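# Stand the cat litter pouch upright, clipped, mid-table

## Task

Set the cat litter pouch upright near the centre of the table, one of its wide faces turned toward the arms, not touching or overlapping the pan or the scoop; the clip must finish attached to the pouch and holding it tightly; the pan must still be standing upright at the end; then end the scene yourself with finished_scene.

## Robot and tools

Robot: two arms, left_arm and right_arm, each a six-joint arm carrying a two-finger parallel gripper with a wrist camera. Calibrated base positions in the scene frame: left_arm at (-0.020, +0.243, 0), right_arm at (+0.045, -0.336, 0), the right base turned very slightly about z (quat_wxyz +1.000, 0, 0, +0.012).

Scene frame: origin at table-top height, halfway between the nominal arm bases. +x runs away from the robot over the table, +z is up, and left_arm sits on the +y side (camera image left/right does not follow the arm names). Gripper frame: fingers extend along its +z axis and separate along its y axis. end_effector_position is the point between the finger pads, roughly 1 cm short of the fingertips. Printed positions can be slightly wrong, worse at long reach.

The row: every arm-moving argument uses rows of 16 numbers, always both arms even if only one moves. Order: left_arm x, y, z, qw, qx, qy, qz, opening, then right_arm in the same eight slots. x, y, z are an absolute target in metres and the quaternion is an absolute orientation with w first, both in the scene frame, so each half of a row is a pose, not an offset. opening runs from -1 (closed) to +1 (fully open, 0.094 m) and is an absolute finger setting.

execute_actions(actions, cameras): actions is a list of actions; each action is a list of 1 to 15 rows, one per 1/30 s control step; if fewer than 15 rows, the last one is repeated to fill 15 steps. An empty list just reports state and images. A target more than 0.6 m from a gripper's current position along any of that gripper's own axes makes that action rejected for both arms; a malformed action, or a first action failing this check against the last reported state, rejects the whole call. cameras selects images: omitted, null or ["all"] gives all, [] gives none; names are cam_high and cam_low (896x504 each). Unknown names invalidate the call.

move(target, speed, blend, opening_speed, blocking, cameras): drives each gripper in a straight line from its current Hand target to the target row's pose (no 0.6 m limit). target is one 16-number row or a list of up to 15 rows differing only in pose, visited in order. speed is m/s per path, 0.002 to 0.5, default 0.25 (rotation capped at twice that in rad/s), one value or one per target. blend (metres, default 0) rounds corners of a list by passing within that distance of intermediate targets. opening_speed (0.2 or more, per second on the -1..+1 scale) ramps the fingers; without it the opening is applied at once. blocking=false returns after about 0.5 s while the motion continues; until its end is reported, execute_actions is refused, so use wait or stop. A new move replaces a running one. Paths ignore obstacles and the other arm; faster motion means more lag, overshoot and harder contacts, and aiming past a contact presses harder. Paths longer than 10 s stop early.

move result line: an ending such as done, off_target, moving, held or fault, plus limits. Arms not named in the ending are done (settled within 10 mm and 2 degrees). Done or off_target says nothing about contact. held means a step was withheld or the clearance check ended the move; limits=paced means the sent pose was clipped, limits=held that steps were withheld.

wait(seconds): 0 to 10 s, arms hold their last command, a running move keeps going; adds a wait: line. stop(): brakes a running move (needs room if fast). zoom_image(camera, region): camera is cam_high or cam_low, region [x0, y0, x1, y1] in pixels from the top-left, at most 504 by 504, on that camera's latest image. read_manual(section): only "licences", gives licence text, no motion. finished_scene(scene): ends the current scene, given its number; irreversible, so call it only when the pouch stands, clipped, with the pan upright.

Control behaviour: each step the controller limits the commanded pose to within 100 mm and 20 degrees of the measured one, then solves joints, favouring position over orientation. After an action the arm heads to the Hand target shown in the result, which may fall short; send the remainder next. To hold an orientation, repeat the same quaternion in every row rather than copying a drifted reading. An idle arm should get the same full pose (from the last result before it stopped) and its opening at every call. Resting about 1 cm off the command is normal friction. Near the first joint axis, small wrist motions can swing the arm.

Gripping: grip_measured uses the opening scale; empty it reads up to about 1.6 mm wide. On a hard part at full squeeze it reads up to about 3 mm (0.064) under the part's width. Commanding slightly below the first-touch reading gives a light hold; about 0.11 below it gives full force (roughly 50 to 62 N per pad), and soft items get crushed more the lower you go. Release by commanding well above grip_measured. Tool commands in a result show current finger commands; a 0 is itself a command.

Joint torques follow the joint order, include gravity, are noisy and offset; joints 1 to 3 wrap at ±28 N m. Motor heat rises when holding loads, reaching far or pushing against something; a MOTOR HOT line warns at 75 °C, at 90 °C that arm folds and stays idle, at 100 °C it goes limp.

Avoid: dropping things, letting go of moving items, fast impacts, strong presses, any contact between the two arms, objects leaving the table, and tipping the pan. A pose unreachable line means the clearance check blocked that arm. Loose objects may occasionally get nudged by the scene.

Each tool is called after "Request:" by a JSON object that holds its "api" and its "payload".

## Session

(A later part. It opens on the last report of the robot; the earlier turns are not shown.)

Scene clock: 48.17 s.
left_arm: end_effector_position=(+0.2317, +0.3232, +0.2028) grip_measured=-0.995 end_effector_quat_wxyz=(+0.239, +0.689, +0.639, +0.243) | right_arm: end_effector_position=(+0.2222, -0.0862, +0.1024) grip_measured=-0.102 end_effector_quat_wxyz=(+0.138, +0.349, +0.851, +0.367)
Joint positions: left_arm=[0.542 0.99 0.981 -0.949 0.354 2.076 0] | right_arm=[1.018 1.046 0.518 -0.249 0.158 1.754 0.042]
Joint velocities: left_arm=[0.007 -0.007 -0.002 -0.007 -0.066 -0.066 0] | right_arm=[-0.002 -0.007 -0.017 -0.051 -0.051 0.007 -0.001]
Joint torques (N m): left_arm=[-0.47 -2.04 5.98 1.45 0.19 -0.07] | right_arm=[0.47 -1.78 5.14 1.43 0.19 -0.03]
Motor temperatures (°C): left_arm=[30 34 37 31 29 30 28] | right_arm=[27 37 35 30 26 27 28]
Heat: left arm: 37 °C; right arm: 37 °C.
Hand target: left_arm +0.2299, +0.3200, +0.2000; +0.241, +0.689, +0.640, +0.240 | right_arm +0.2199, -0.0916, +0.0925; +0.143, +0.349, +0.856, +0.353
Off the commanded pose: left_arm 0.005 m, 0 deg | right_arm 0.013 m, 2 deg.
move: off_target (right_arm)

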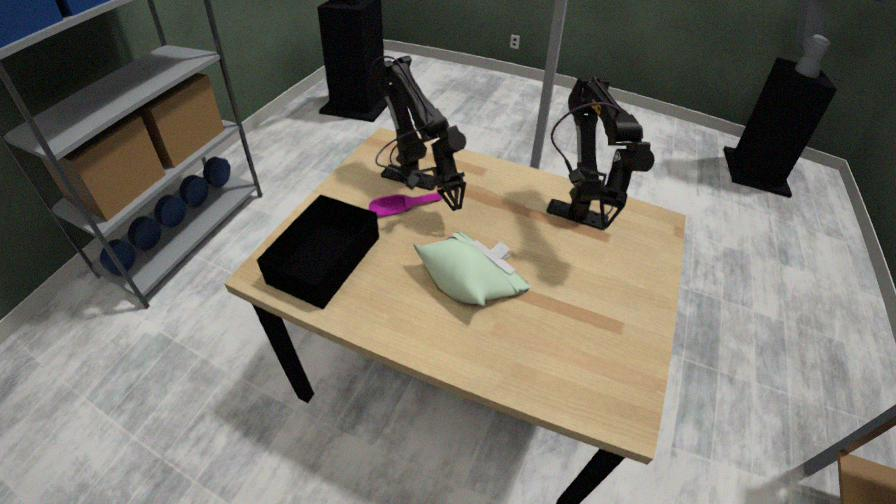

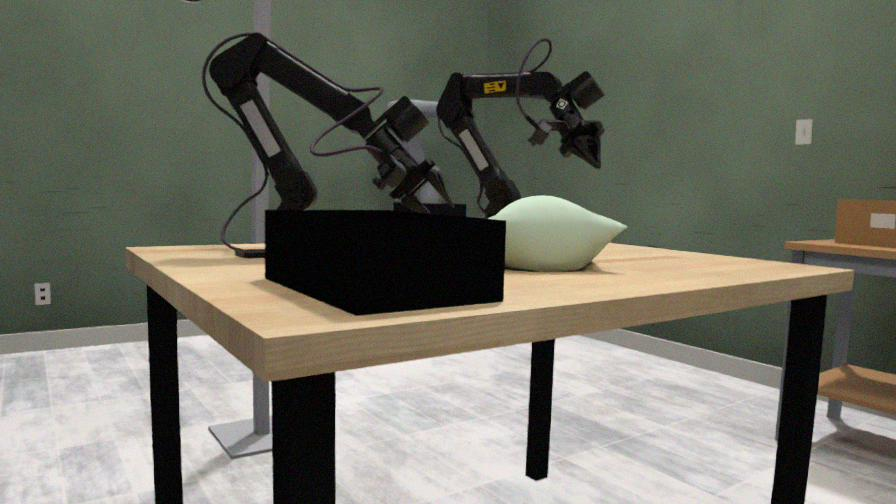

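Request:
{"api": "move", "payload": {"target": [0.23, 0.32, 0.20, 0.241, 0.689, 0.640, 0.240, -1, 0.22, -0.09, 0.022, 0.1464, 0.3536, 0.8535, 0.3536, -0.1], "speed": 0.1}}

Request:
{"api": "zoom_image", "payload": {"camera": "cam_high", "region": [410, 160, 530, 280]}}

Scene clock: 50.10 s.
left_arm: end_effector_position=(+0.2318, +0.3233, +0.2028) grip_measured=-0.995 end_effector_quat_wxyz=(+0.239, +0.689, +0.639, +0.243) | right_arm: end_effector_position=(+0.2239, -0.0820, +0.0308) grip_measured=-0.102 end_effector_quat_wxyz=(+0.141, +0.355, +0.848, +0.368)
Joint positions: left_arm=[0.542 0.99 0.981 -0.949 0.354 2.076 0] | right_arm=[1.032 1.29 0.313 0.202 0.179 1.773 0.042]
Joint velocities: left_arm=[-0.012 -0.012 0.017 0.066 -0.051 0.007 0] | right_arm=[-0.007 -0.007 -0.017 0.037 0.007 -0.066 0]
Joint torques (N m): left_arm=[-0.36 -2.03 6.13 1.48 0.14 -0.08] | right_arm=[0.73 -2.55 4.08 1.42 0.22 -0.04]
Motor temperatures (°C): left_arm=[30 34 37 32 29 30 28] | right_arm=[27 37 35 31 26 27 28]
Heat: left arm: 37 °C; right arm: 37 °C.
Hand target: left_arm +0.2300, +0.3201, +0.2001; +0.241, +0.689, +0.640, +0.240 | right_arm +0.2203, -0.0893, +0.0214; +0.146, +0.354, +0.854, +0.354
Off the commanded pose: left_arm 0.005 m, 0 deg | right_arm 0.012 m, 2 deg.
move: off_target (right_arm)

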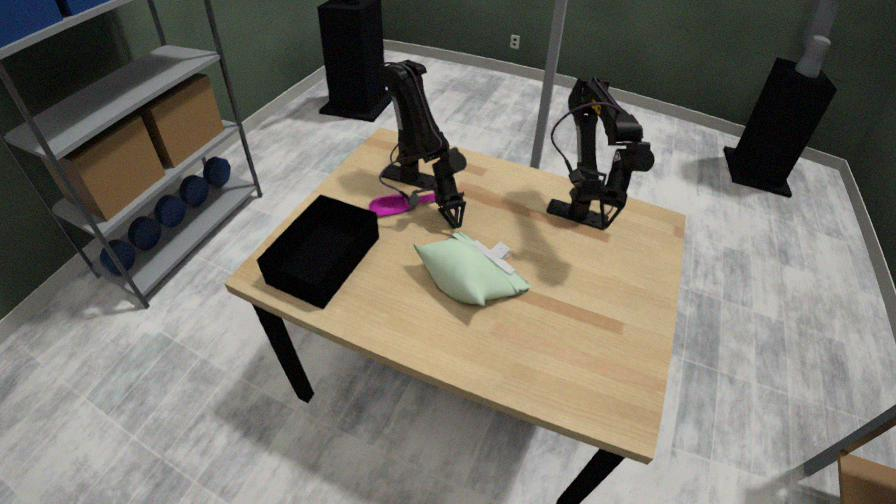

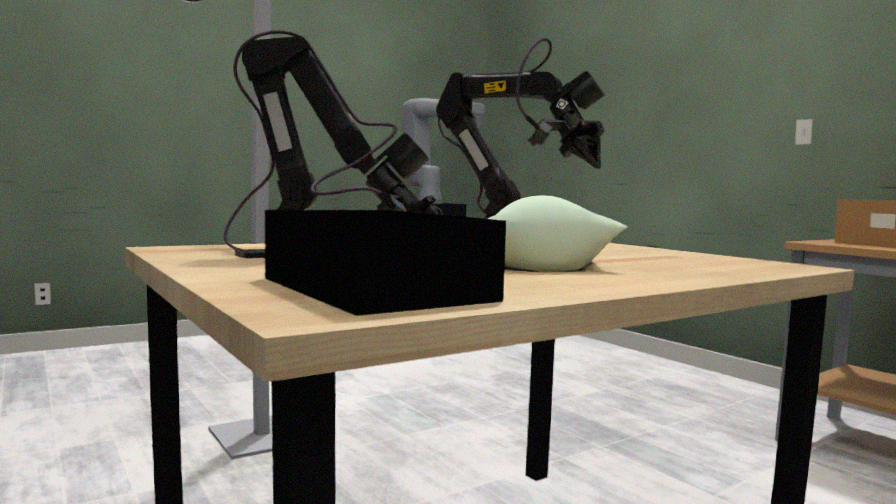

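Scaled by 4.200.

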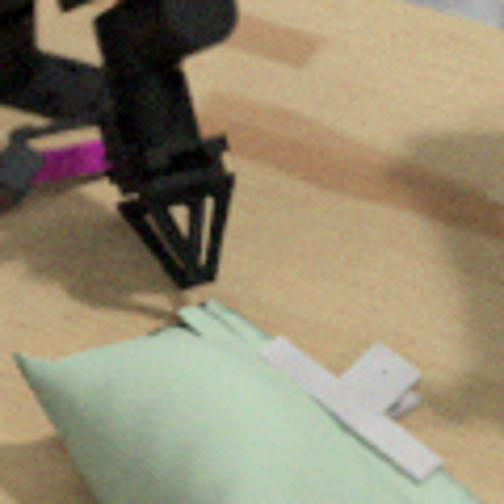

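Request:
{"api": "move", "payload": {"target": [0.23, 0.32, 0.20, 0.241, 0.689, 0.640, 0.240, -1, 0.249, -0.061, 0.016, 0.1464, 0.3536, 0.8535, 0.3536, -0.1], "speed": 0.06}}

Request:
{"api": "zoom_image", "payload": {"camera": "cam_high", "region": [410, 160, 530, 280]}}

Scene clock: 51.67 s.
left_arm: end_effector_position=(+0.2318, +0.3233, +0.2028) grip_measured=-0.995 end_effector_quat_wxyz=(+0.239, +0.689, +0.639, +0.243) | right_arm: end_effector_position=(+0.2526, -0.0539, +0.0308) grip_measured=-0.102 end_effector_quat_wxyz=(+0.151, +0.356, +0.837, +0.387)
Joint positions: left_arm=[0.542 0.99 0.981 -0.949 0.354 2.076 0] | right_arm=[0.993 1.48 0.403 0.35 0.166 1.746 0.042]
Joint velocities: left_arm=[0.012 -0.007 0.022 -0.022 -0.022 0.051 0] | right_arm=[0.012 0.012 -0.002 0.037 -0.022 -0.037 -0.001]
Joint torques (N m): left_arm=[-0.32 -1.99 5.81 1.48 0.13 -0.09] | right_arm=[-0.76 -2.81 5.82 1.07 -0.05 -0.14]
Motor temperatures (°C): left_arm=[30 33 37 32 29 30 28] | right_arm=[27 37 35 31 26 27 28]
Heat: left arm: 37 °C; right arm: 37 °C.
Hand target: left_arm +0.2299, +0.3200, +0.2000; +0.241, +0.689, +0.640, +0.240 | right_arm +0.2493, -0.0618, +0.0163; +0.147, +0.354, +0.853, +0.355
Off the commanded pose: left_arm 0.005 m, 0 deg | right_arm 0.017 m, 4 deg.
move: off_target (right_arm)

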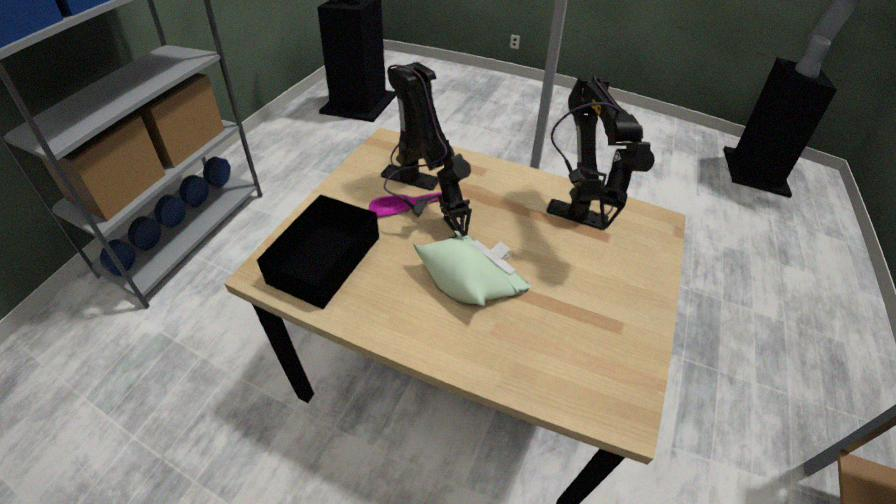

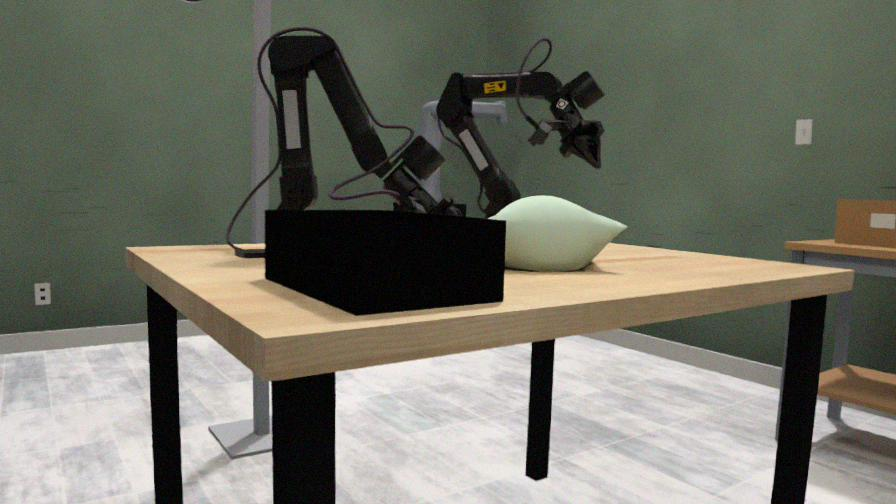

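Scaled by 4.200.

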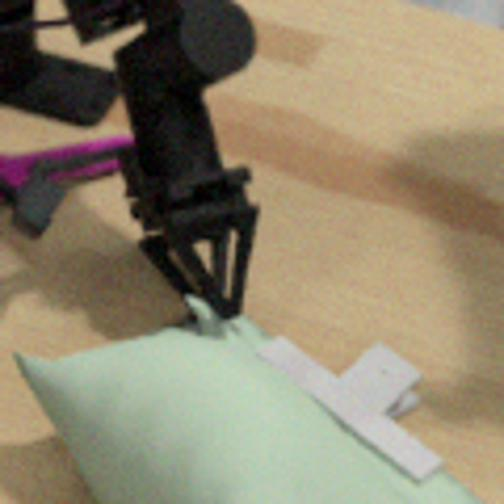

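Request:
{"api": "zoom_image", "payload": {"camera": "cam_high", "region": [440, 210, 490, 260]}}

Scaled by 10.080.

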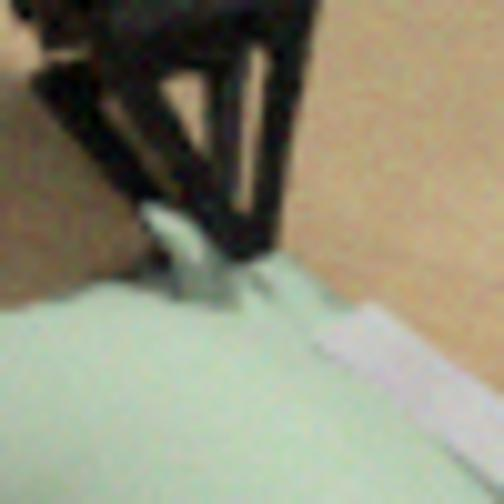

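Request:
{"api": "move", "payload": {"target": [0.23, 0.32, 0.20, 0.241, 0.689, 0.640, 0.240, -1, 0.263, -0.050, 0.013, 0.1464, 0.3536, 0.8535, 0.3536, -0.1], "speed": 0.05}}

Request:
{"api": "zoom_image", "payload": {"camera": "cam_high", "region": [430, 200, 500, 270]}}

Scene clock: 53.17 s.
left_arm: end_effector_position=(+0.2318, +0.3233, +0.2028) grip_measured=-0.995 end_effector_quat_wxyz=(+0.239, +0.689, +0.639, +0.243) | right_arm: end_effector_position=(+0.2646, -0.0411, +0.0308) grip_measured=-0.102 end_effector_quat_wxyz=(+0.149, +0.354, +0.837, +0.391)
Joint positions: left_arm=[0.542 0.99 0.981 -0.949 0.354 2.076 0] | right_arm=[0.973 1.55 0.458 0.376 0.144 1.731 0.042]
Joint velocities: left_arm=[-0.012 0.007 0.007 0.022 -0.037 -0.037 0] | right_arm=[0.012 -0.012 -0.017 0.066 -0.066 -0.051 -0.001]
Joint torques (N m): left_arm=[-0.36 -2 5.89 1.46 0.21 -0.07] | right_arm=[-1.07 -2.85 5.98 1.02 -0.04 -0.21]
Motor temperatures (°C): left_arm=[30 33 37 32 29 30 28] | right_arm=[27 37 35 31 26 27 28]
Heat: left arm: 37 °C; right arm: 37 °C.
Hand target: left_arm +0.2299, +0.3200, +0.2000; +0.241, +0.689, +0.640, +0.240 | right_arm +0.2625, -0.0508, +0.0135; +0.146, +0.354, +0.853, +0.355
Off the commanded pose: left_arm 0.005 m, 0 deg | right_arm 0.020 m, 5 deg.
move: off_target (right_arm)

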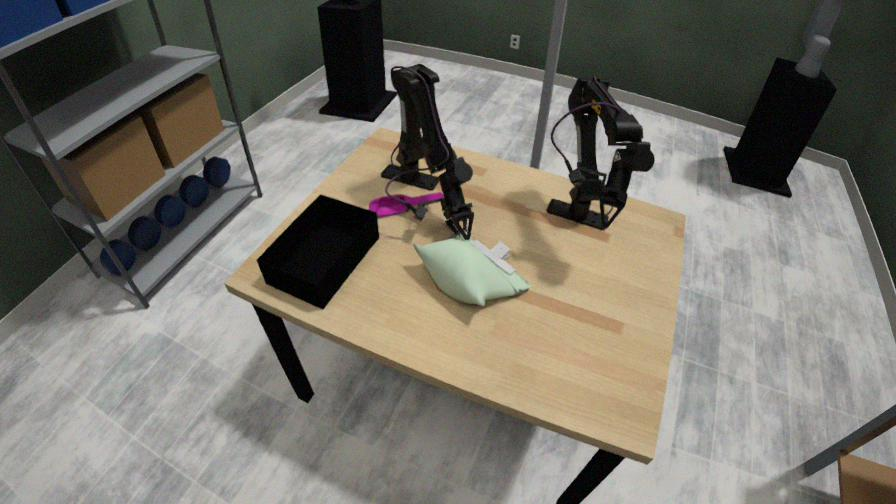

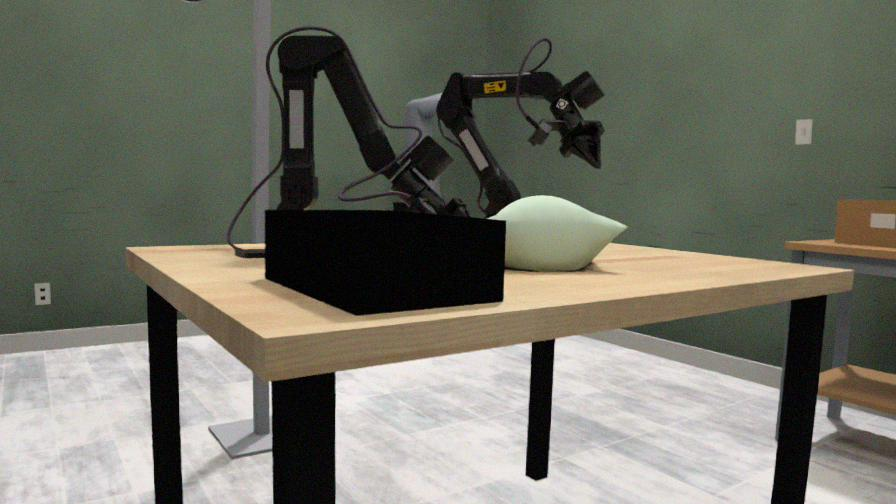

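Scaled by 7.200.

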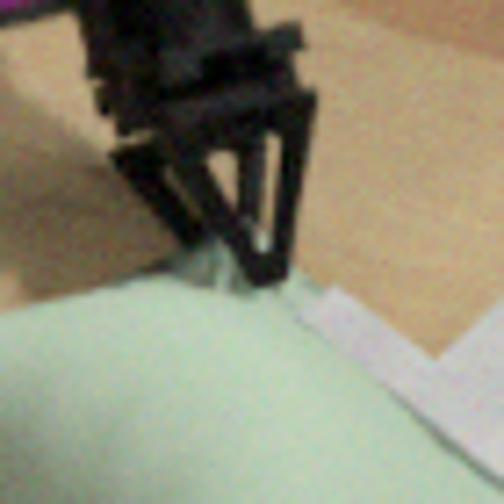

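Request:
{"api": "move", "payload": {"target": [0.23, 0.32, 0.20, 0.241, 0.689, 0.640, 0.240, -1, 0.271, -0.046, 0.003, 0.1464, 0.3536, 0.8535, 0.3536, -0.1], "speed": 0.05}}

Request:
{"api": "zoom_image", "payload": {"camera": "cam_high", "region": [430, 200, 500, 270]}}

Scene clock: 54.37 s.
left_arm: end_effector_position=(+0.2318, +0.3233, +0.2028) grip_measured=-0.995 end_effector_quat_wxyz=(+0.239, +0.689, +0.639, +0.243) | right_arm: end_effector_position=(+0.2719, -0.0303, +0.0311) grip_measured=-0.102 end_effector_quat_wxyz=(+0.146, +0.349, +0.831, +0.409)
Joint positions: left_arm=[0.542 0.99 0.981 -0.949 0.354 2.076 0] | right_arm=[0.962 1.605 0.474 0.452 0.121 1.723 0.042]
Joint velocities: left_arm=[-0.017 0.012 -0.032 -0.037 -0.007 0.022 0] | right_arm=[0.007 -0.002 0.002 0.007 -0.037 -0.11 0.001]
Joint torques (N m): left_arm=[-0.43 -2.13 5.93 1.45 0.16 -0.09] | right_arm=[-1.59 -2.48 5.83 0.88 0.05 -0.28]
Motor temperatures (°C): left_arm=[30 33 37 32 29 30 28] | right_arm=[27 37 35 31 26 27 28]
Heat: left arm: 37 °C; right arm: 37 °C.
Hand target: left_arm +0.2299, +0.3200, +0.2000; +0.241, +0.689, +0.640, +0.240 | right_arm +0.2696, -0.0472, +0.0047; +0.146, +0.354, +0.853, +0.355
Off the commanded pose: left_arm 0.005 m, 0 deg | right_arm 0.032 m, 7 deg.
move: off_target (right_arm)

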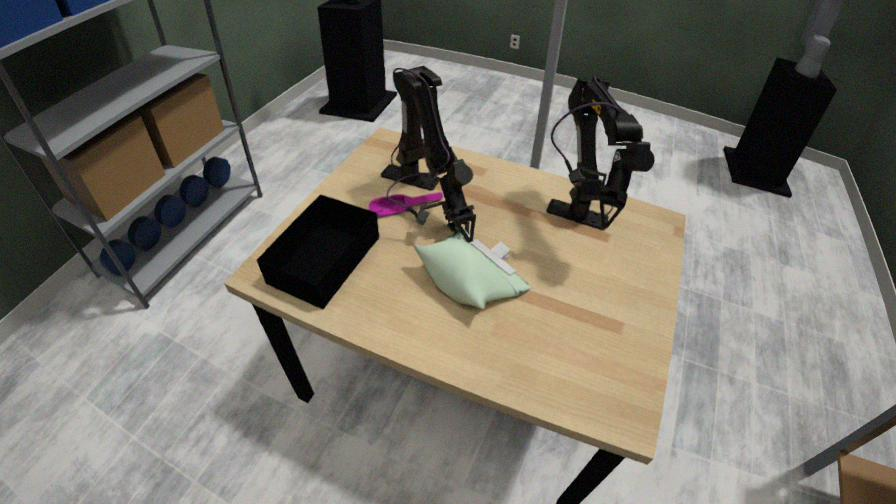

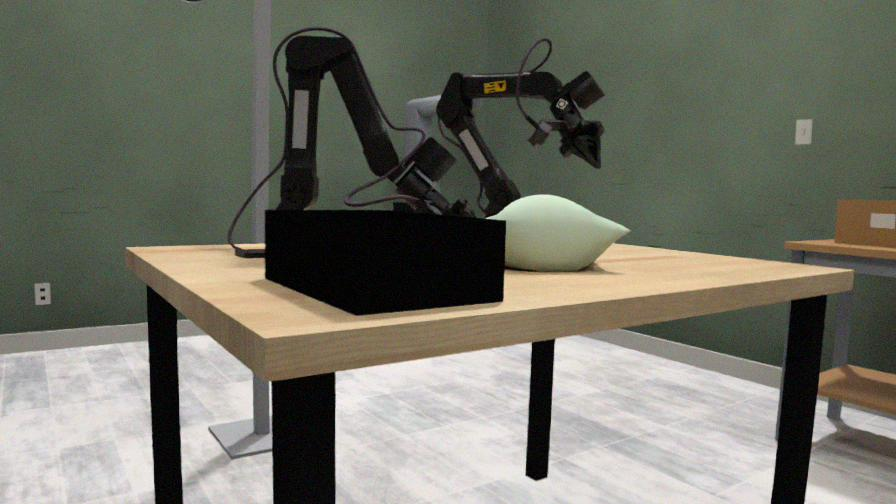

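Scaled by 7.200.

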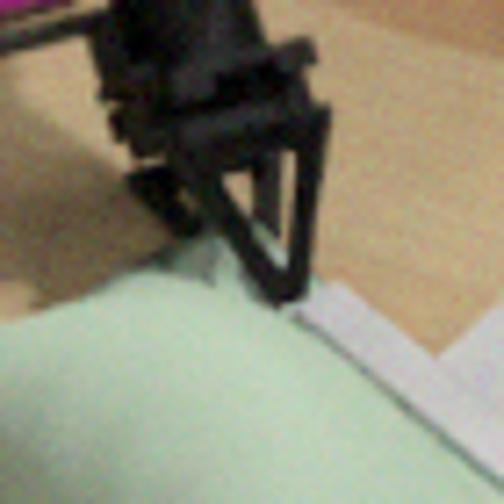

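Request:
{"api": "zoom_image", "payload": {"camera": "cam_high", "region": [445, 215, 485, 255]}}

Scaled by 12.600.

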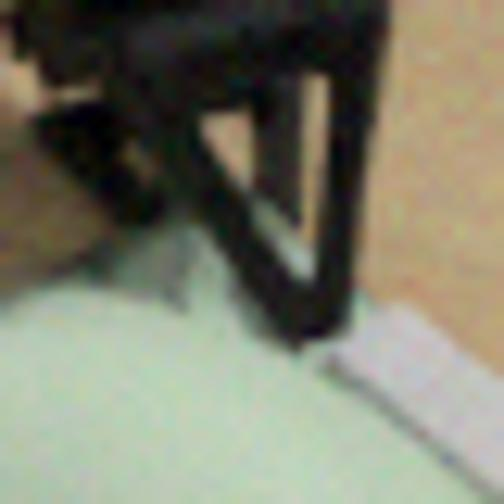

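Request:
{"api": "move", "payload": {"target": [0.23, 0.32, 0.20, 0.241, 0.689, 0.640, 0.240, -1, 0.272, -0.038, 0.017, 0.1464, 0.3536, 0.8535, 0.3536, -0.9], "speed": 0.05, "opening_speed": 0.8}}

Request:
{"api": "zoom_image", "payload": {"camera": "cam_high", "region": [430, 200, 510, 280]}}

Scene clock: 57.10 s.
left_arm: end_effector_position=(+0.2319, +0.3233, +0.2029) grip_measured=-0.995 end_effector_quat_wxyz=(+0.239, +0.689, +0.639, +0.244) | right_arm: end_effector_position=(+0.2688, -0.0346, +0.0215) grip_measured=-0.896 end_effector_quat_wxyz=(+0.138, +0.353, +0.847, +0.372)
Joint positions: left_arm=[0.542 0.99 0.981 -0.949 0.354 2.076 0] | right_arm=[0.962 1.609 0.515 0.333 0.119 1.723 0.005]
Joint velocities: left_arm=[-0.002 -0.017 0.012 0.081 0.007 -0.007 -0.001] | right_arm=[-0.007 -0.012 -0.007 0.022 -0.051 -0.037 0]
Joint torques (N m): left_arm=[-0.44 -2.15 5.79 1.46 0.21 -0.07] | right_arm=[-0.62 -4.59 6.67 1.13 0.2 -0.11]
Motor temperatures (°C): left_arm=[30 33 37 32 29 30 28] | right_arm=[27 37 35 31 26 27 28]
Heat: left arm: 37 °C; right arm: 37 °C.
Hand target: left_arm +0.2300, +0.3201, +0.2001; +0.241, +0.689, +0.640, +0.240 | right_arm +0.2719, -0.0379, +0.0168; +0.146, +0.354, +0.853, +0.354
Off the commanded pose: left_arm 0.005 m, 1 deg | right_arm 0.007 m, 2 deg.
move: done

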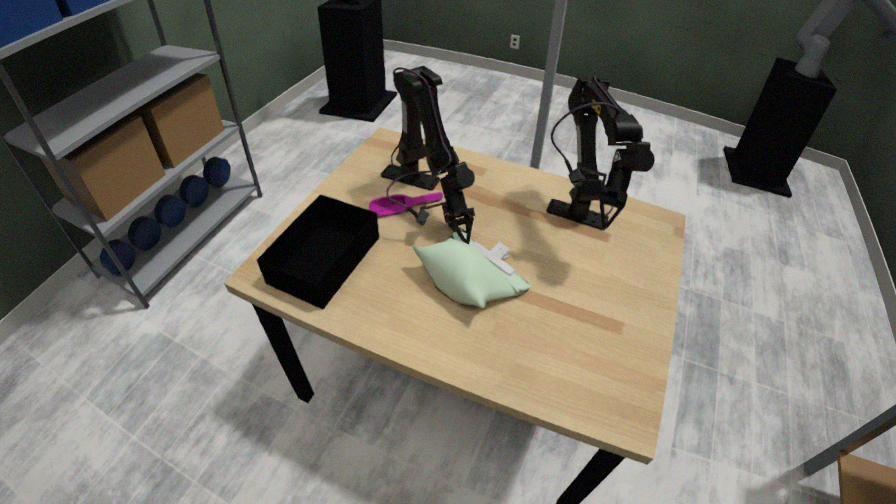

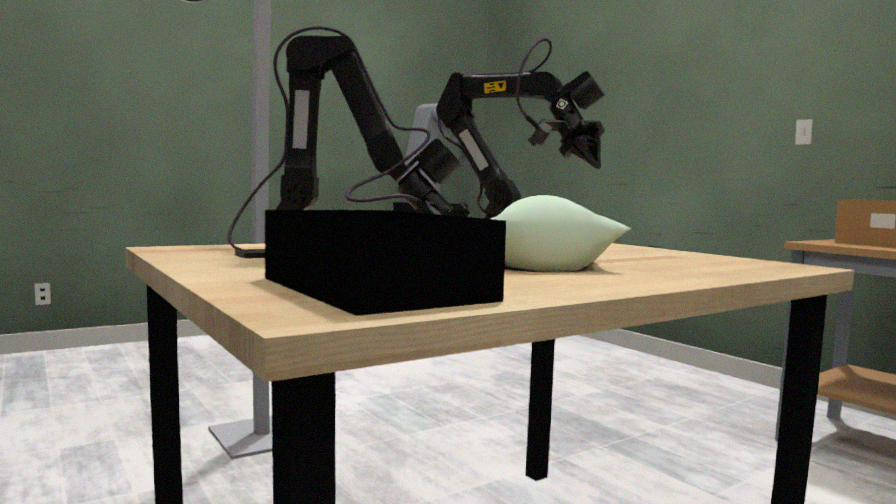

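Scaled by 6.300.

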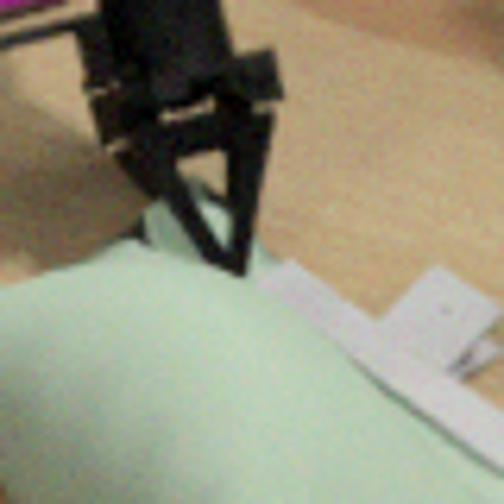

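Request:
{"api": "execute_actions", "payload": {"actions": []}}

Scene clock: 58.07 s.
left_arm: end_effector_position=(+0.2319, +0.3233, +0.2029) grip_measured=-0.995 end_effector_quat_wxyz=(+0.239, +0.689, +0.639, +0.244) | right_arm: end_effector_position=(+0.2688, -0.0346, +0.0215) grip_measured=-0.896 end_effector_quat_wxyz=(+0.138, +0.353, +0.847, +0.372)
Joint positions: left_arm=[0.542 0.99 0.981 -0.949 0.354 2.076 0] | right_arm=[0.962 1.609 0.515 0.333 0.119 1.723 0.005]
Joint velocities: left_arm=[-0.012 0.002 -0.002 -0.037 0.022 0.051 -0.001] | right_arm=[-0.017 0.002 -0.007 -0.007 -0.066 0.066 -0.001]
Joint torques (N m): left_arm=[-0.44 -2.21 6.02 1.42 0.18 -0.08] | right_arm=[-0.18 -4.49 6.87 1.17 0.21 -0.1]
Motor temperatures (°C): left_arm=[30 33 37 32 29 30 28] | right_arm=[27 37 35 31 26 27 28]
Heat: left arm: 37 °C; right arm: 37 °C.
Hand target: left_arm +0.2300, +0.3201, +0.2001; +0.241, +0.689, +0.640, +0.240 | right_arm +0.2719, -0.0379, +0.0168; +0.146, +0.354, +0.853, +0.354
Tool commands: left_gripper/opening=-1.0 right_gripper/opening=-0.9
Off the commanded pose: left_arm 0.005 m, 1 deg | right_arm 0.007 m, 2 deg.

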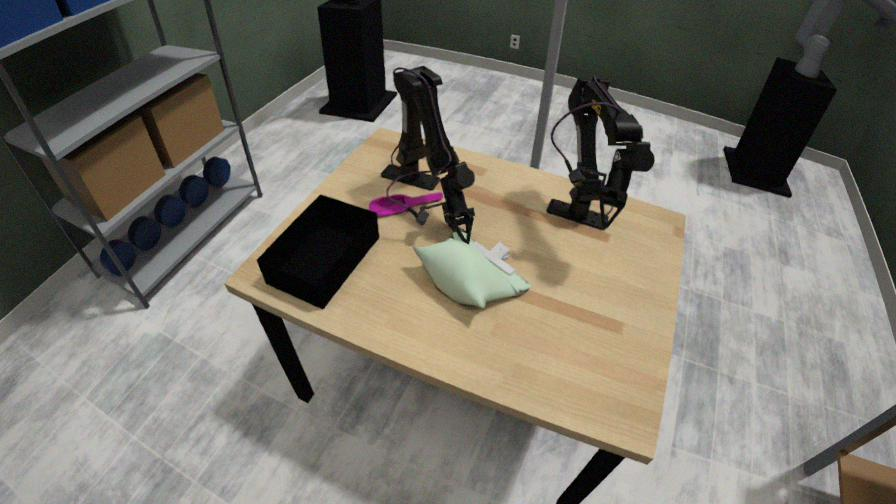

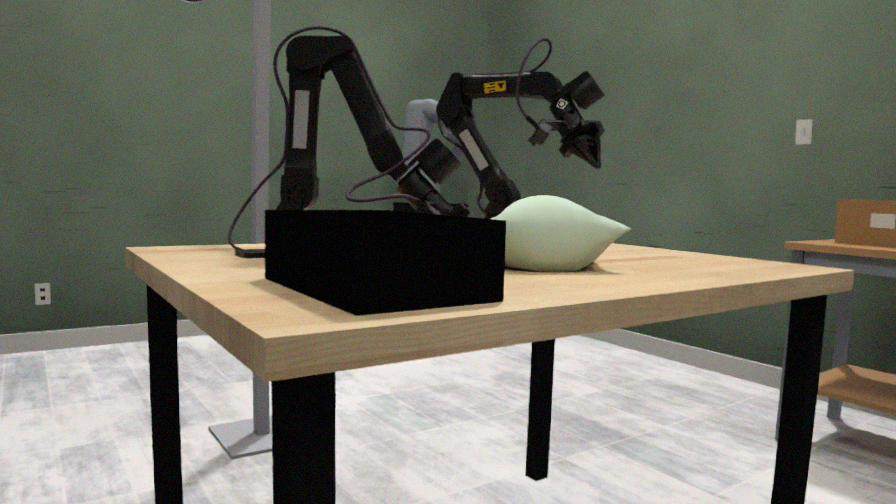

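Request:
{"api": "zoom_image", "payload": {"camera": "cam_high", "region": [380, 150, 580, 330]}}

Request:
{"api": "zoom_image", "payload": {"camera": "cam_low", "region": [360, 100, 680, 300]}}

Scaled by 2.520.

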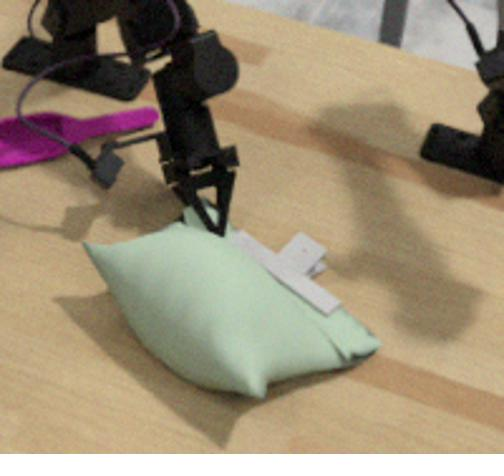

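Scaled by 1.575.

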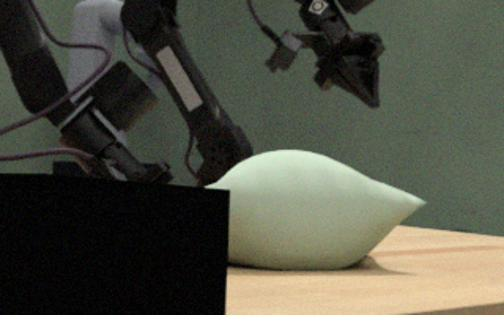

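Request:
{"api": "move", "payload": {"target": [0.23, 0.32, 0.20, 0.241, 0.689, 0.640, 0.240, -1.0, 0.272, -0.038, 0.017, 0.1464, 0.3536, 0.8535, 0.3536, -1.0], "speed": 0.05, "opening_speed": 0.5}}

Scene clock: 58.93 s.
left_arm: end_effector_position=(+0.2319, +0.3233, +0.2029) grip_measured=-0.995 end_effector_quat_wxyz=(+0.239, +0.689, +0.639, +0.244) | right_arm: end_effector_position=(+0.2692, -0.0344, +0.0221) grip_measured=-0.982 end_effector_quat_wxyz=(+0.139, +0.353, +0.847, +0.373)
Joint positions: left_arm=[0.542 0.99 0.981 -0.949 0.354 2.076 0] | right_arm=[0.962 1.609 0.515 0.336 0.121 1.723 0.001]
Joint velocities: left_arm=[-0.017 -0.017 0.002 -0.007 0.007 -0.022 0] | right_arm=[-0.002 0.007 -0.007 -0.022 -0.007 -0.051 0.001]
Joint torques (N m): left_arm=[-0.29 -1.91 6 1.43 0.18 -0.08] | right_arm=[-0.28 -4.48 6.86 1.12 0.24 -0.21]
Motor temperatures (°C): left_arm=[30 33 37 32 29 30 28] | right_arm=[27 37 35 32 26 27 28]
Heat: left arm: 37 °C; right arm: 37 °C.
Hand target: left_arm +0.2299, +0.3201, +0.2000; +0.241, +0.689, +0.640, +0.240 | right_arm +0.2719, -0.0381, +0.0171; +0.146, +0.354, +0.853, +0.354
Off the commanded pose: left_arm 0.005 m, 1 deg | right_arm 0.007 m, 3 deg.
move: off_target (right_arm)

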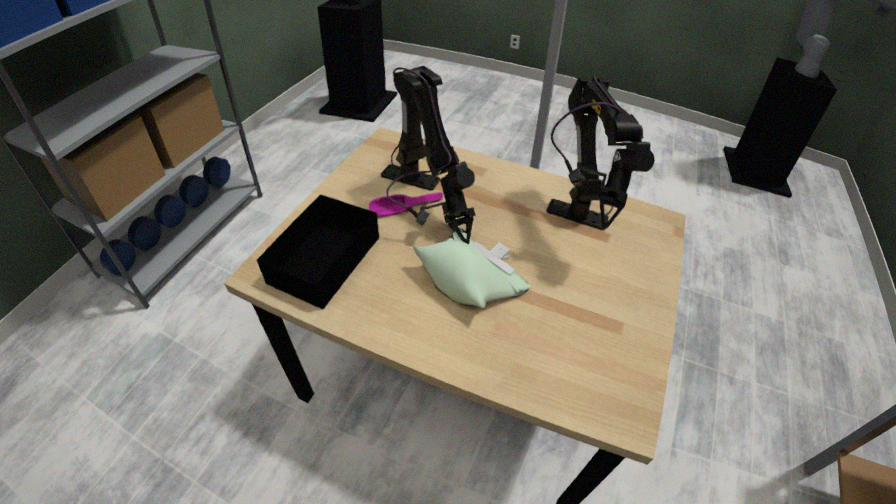

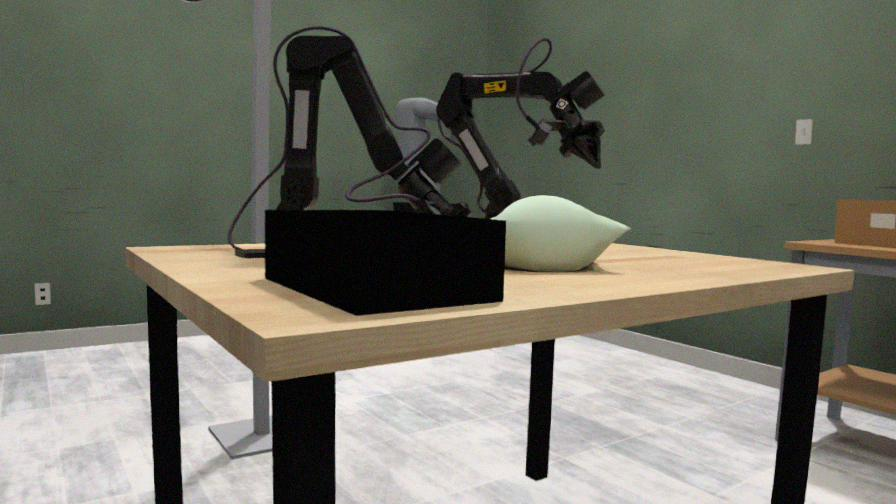

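Request:
{"api": "move", "payload": {"target": [0.23, 0.32, 0.20, 0.241, 0.689, 0.640, 0.240, -1.0, 0.272, -0.038, 0.047, 0.1464, 0.3536, 0.8535, 0.3536, -1.0], "speed": 0.05}}

Request:
{"api": "zoom_image", "payload": {"camera": "cam_high", "region": [380, 150, 580, 330]}}

Scene clock: 60.27 s.
left_arm: end_effector_position=(+0.2319, +0.3233, +0.2029) grip_measured=-0.995 end_effector_quat_wxyz=(+0.239, +0.689, +0.639, +0.244) | right_arm: end_effector_position=(+0.2687, -0.0352, +0.0399) grip_measured=-0.982 end_effector_quat_wxyz=(+0.137, +0.354, +0.851, +0.362)
Joint positions: left_arm=[0.542 0.99 0.981 -0.949 0.354 2.076 0] | right_arm=[0.962 1.537 0.568 0.186 0.121 1.723 0.001]
Joint velocities: left_arm=[-0.002 0.007 0.007 -0.007 -0.022 0.007 0.001] | right_arm=[0.007 0.002 -0.017 0.007 0.007 0.007 0]
Joint torques (N m): left_arm=[-0.64 -1.88 5.93 1.49 0.18 -0.11] | right_arm=[-0.66 -7.17 7.49 0.96 0.19 -0.13]
Motor temperatures (°C): left_arm=[30 33 37 32 29 30 28] | right_arm=[27 37 35 32 26 27 28]
Heat: left arm: 37 °C; right arm: 37 °C.
Hand target: left_arm +0.2299, +0.3201, +0.2000; +0.241, +0.689, +0.640, +0.240 | right_arm +0.2718, -0.0382, +0.0469; +0.146, +0.354, +0.853, +0.354
Off the commanded pose: left_arm 0.005 m, 1 deg | right_arm 0.008 m, 1 deg.
move: done

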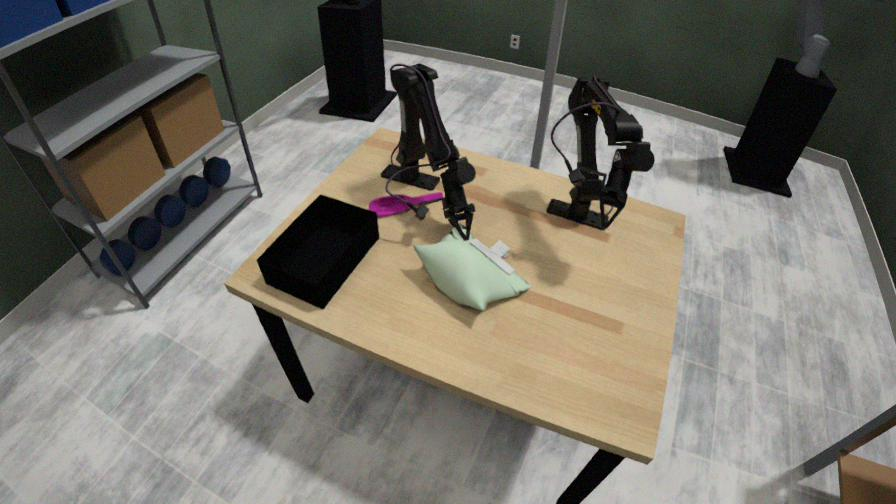

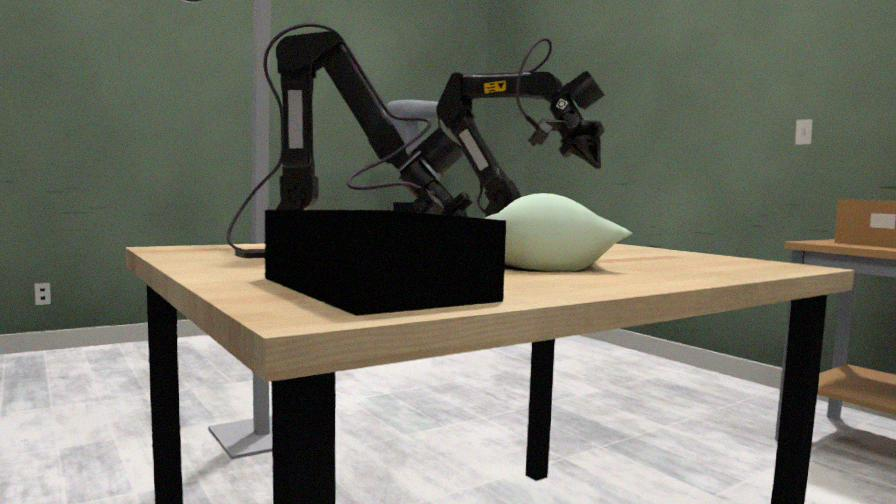

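Scaled by 2.520.

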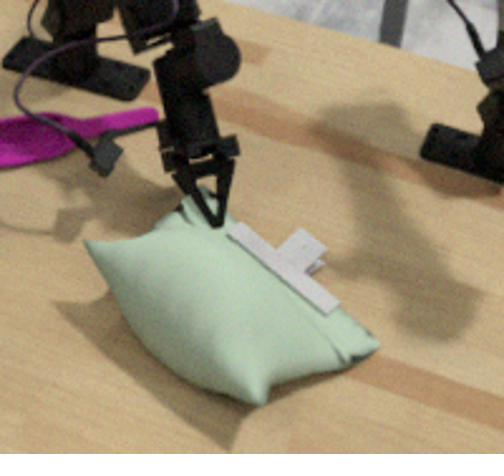

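Request:
{"api": "zoom_image", "payload": {"camera": "cam_high", "region": [430, 200, 540, 310]}}

Request:
{"api": "zoom_image", "payload": {"camera": "cam_low", "region": [400, 140, 650, 290]}}

Scaled by 4.582.

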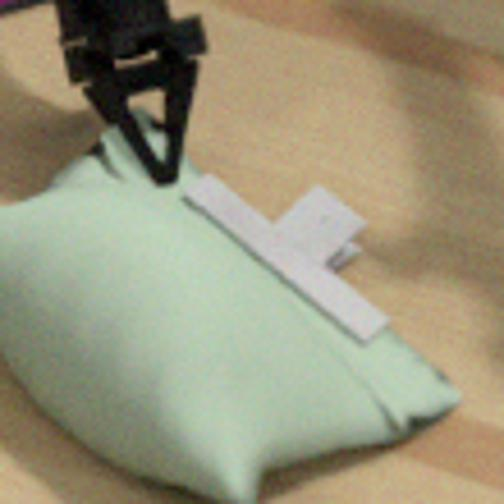

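Scaled by 2.016.

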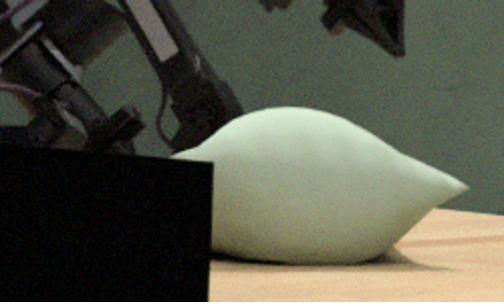

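Request:
{"api": "move", "payload": {"target": [0.23, 0.32, 0.20, 0.241, 0.689, 0.640, 0.240, -1.0, 0.277, -0.040, 0.071, 0.0164, 0.4034, 0.8448, 0.3512, -1.0], "speed": 0.06}}

Request:
{"api": "zoom_image", "payload": {"camera": "cam_high", "region": [410, 180, 550, 320]}}

Request:
{"api": "zoom_image", "payload": {"camera": "cam_low", "region": [400, 140, 650, 290]}}

Scene clock: 64.57 s.
left_arm: end_effector_position=(+0.2319, +0.3233, +0.2029) grip_measured=-0.995 end_effector_quat_wxyz=(+0.239, +0.689, +0.639, +0.244) | right_arm: end_effector_position=(+0.2766, -0.0427, +0.0573) grip_measured=-0.982 end_effector_quat_wxyz=(+0.023, +0.404, +0.847, +0.345)
Joint positions: left_arm=[0.542 0.99 0.981 -0.949 0.354 2.076 0] | right_arm=[0.804 1.503 0.698 -0.073 -0.15 1.773 0.001]
Joint velocities: left_arm=[-0.007 -0.002 -0.002 0.007 -0.066 -0.081 0.001] | right_arm=[-0.002 -0.017 -0.002 0.007 -0.007 0.007 -0.001]
Joint torques (N m): left_arm=[-0.43 -1.89 5.94 1.41 0.2 -0.07] | right_arm=[-0.47 -7.73 8.61 0.91 -0.27 0.02]
Motor temperatures (°C): left_arm=[30 33 37 32 29 30 28] | right_arm=[27 37 36 32 26 27 29]
Heat: left arm: 37 °C; right arm: 37 °C.
Hand target: left_arm +0.2299, +0.3201, +0.2000; +0.241, +0.689, +0.640, +0.240 | right_arm +0.2776, -0.0406, +0.0716; +0.018, +0.404, +0.844, +0.353
Off the commanded pose: left_arm 0.005 m, 1 deg | right_arm 0.014 m, 1 deg.
move: off_target (right_arm)

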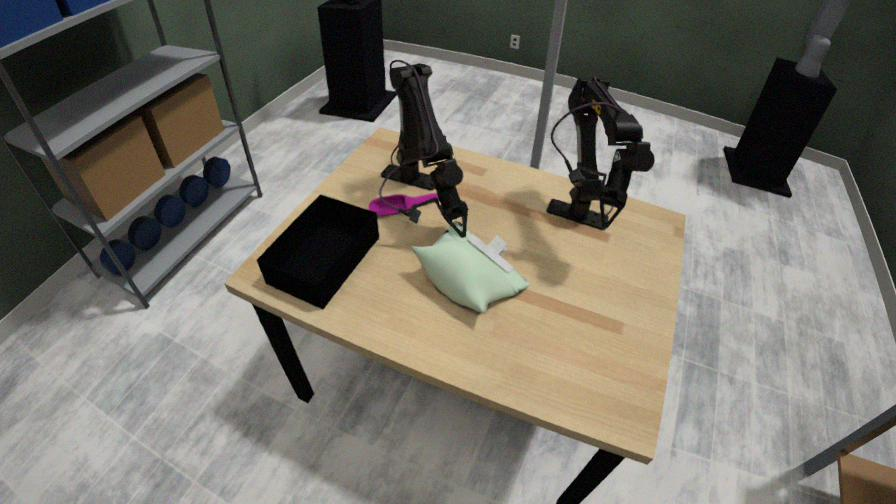

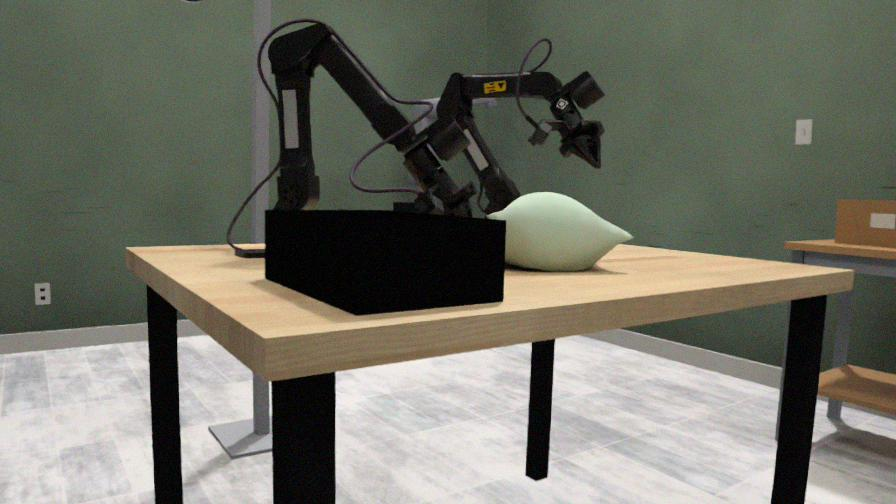

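Scaled by 3.600.

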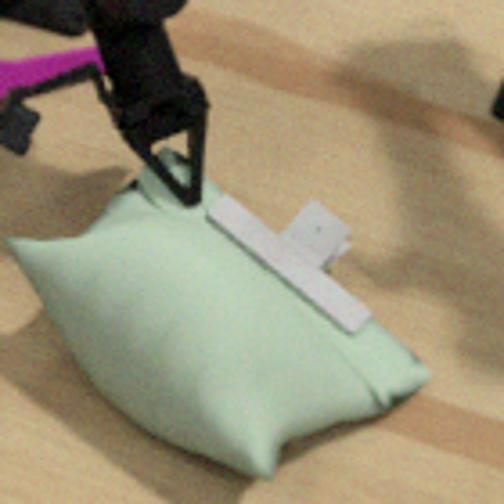

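Scaled by 2.016.

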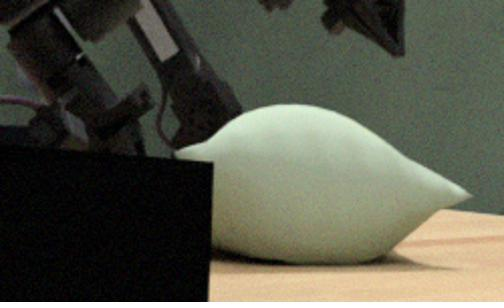

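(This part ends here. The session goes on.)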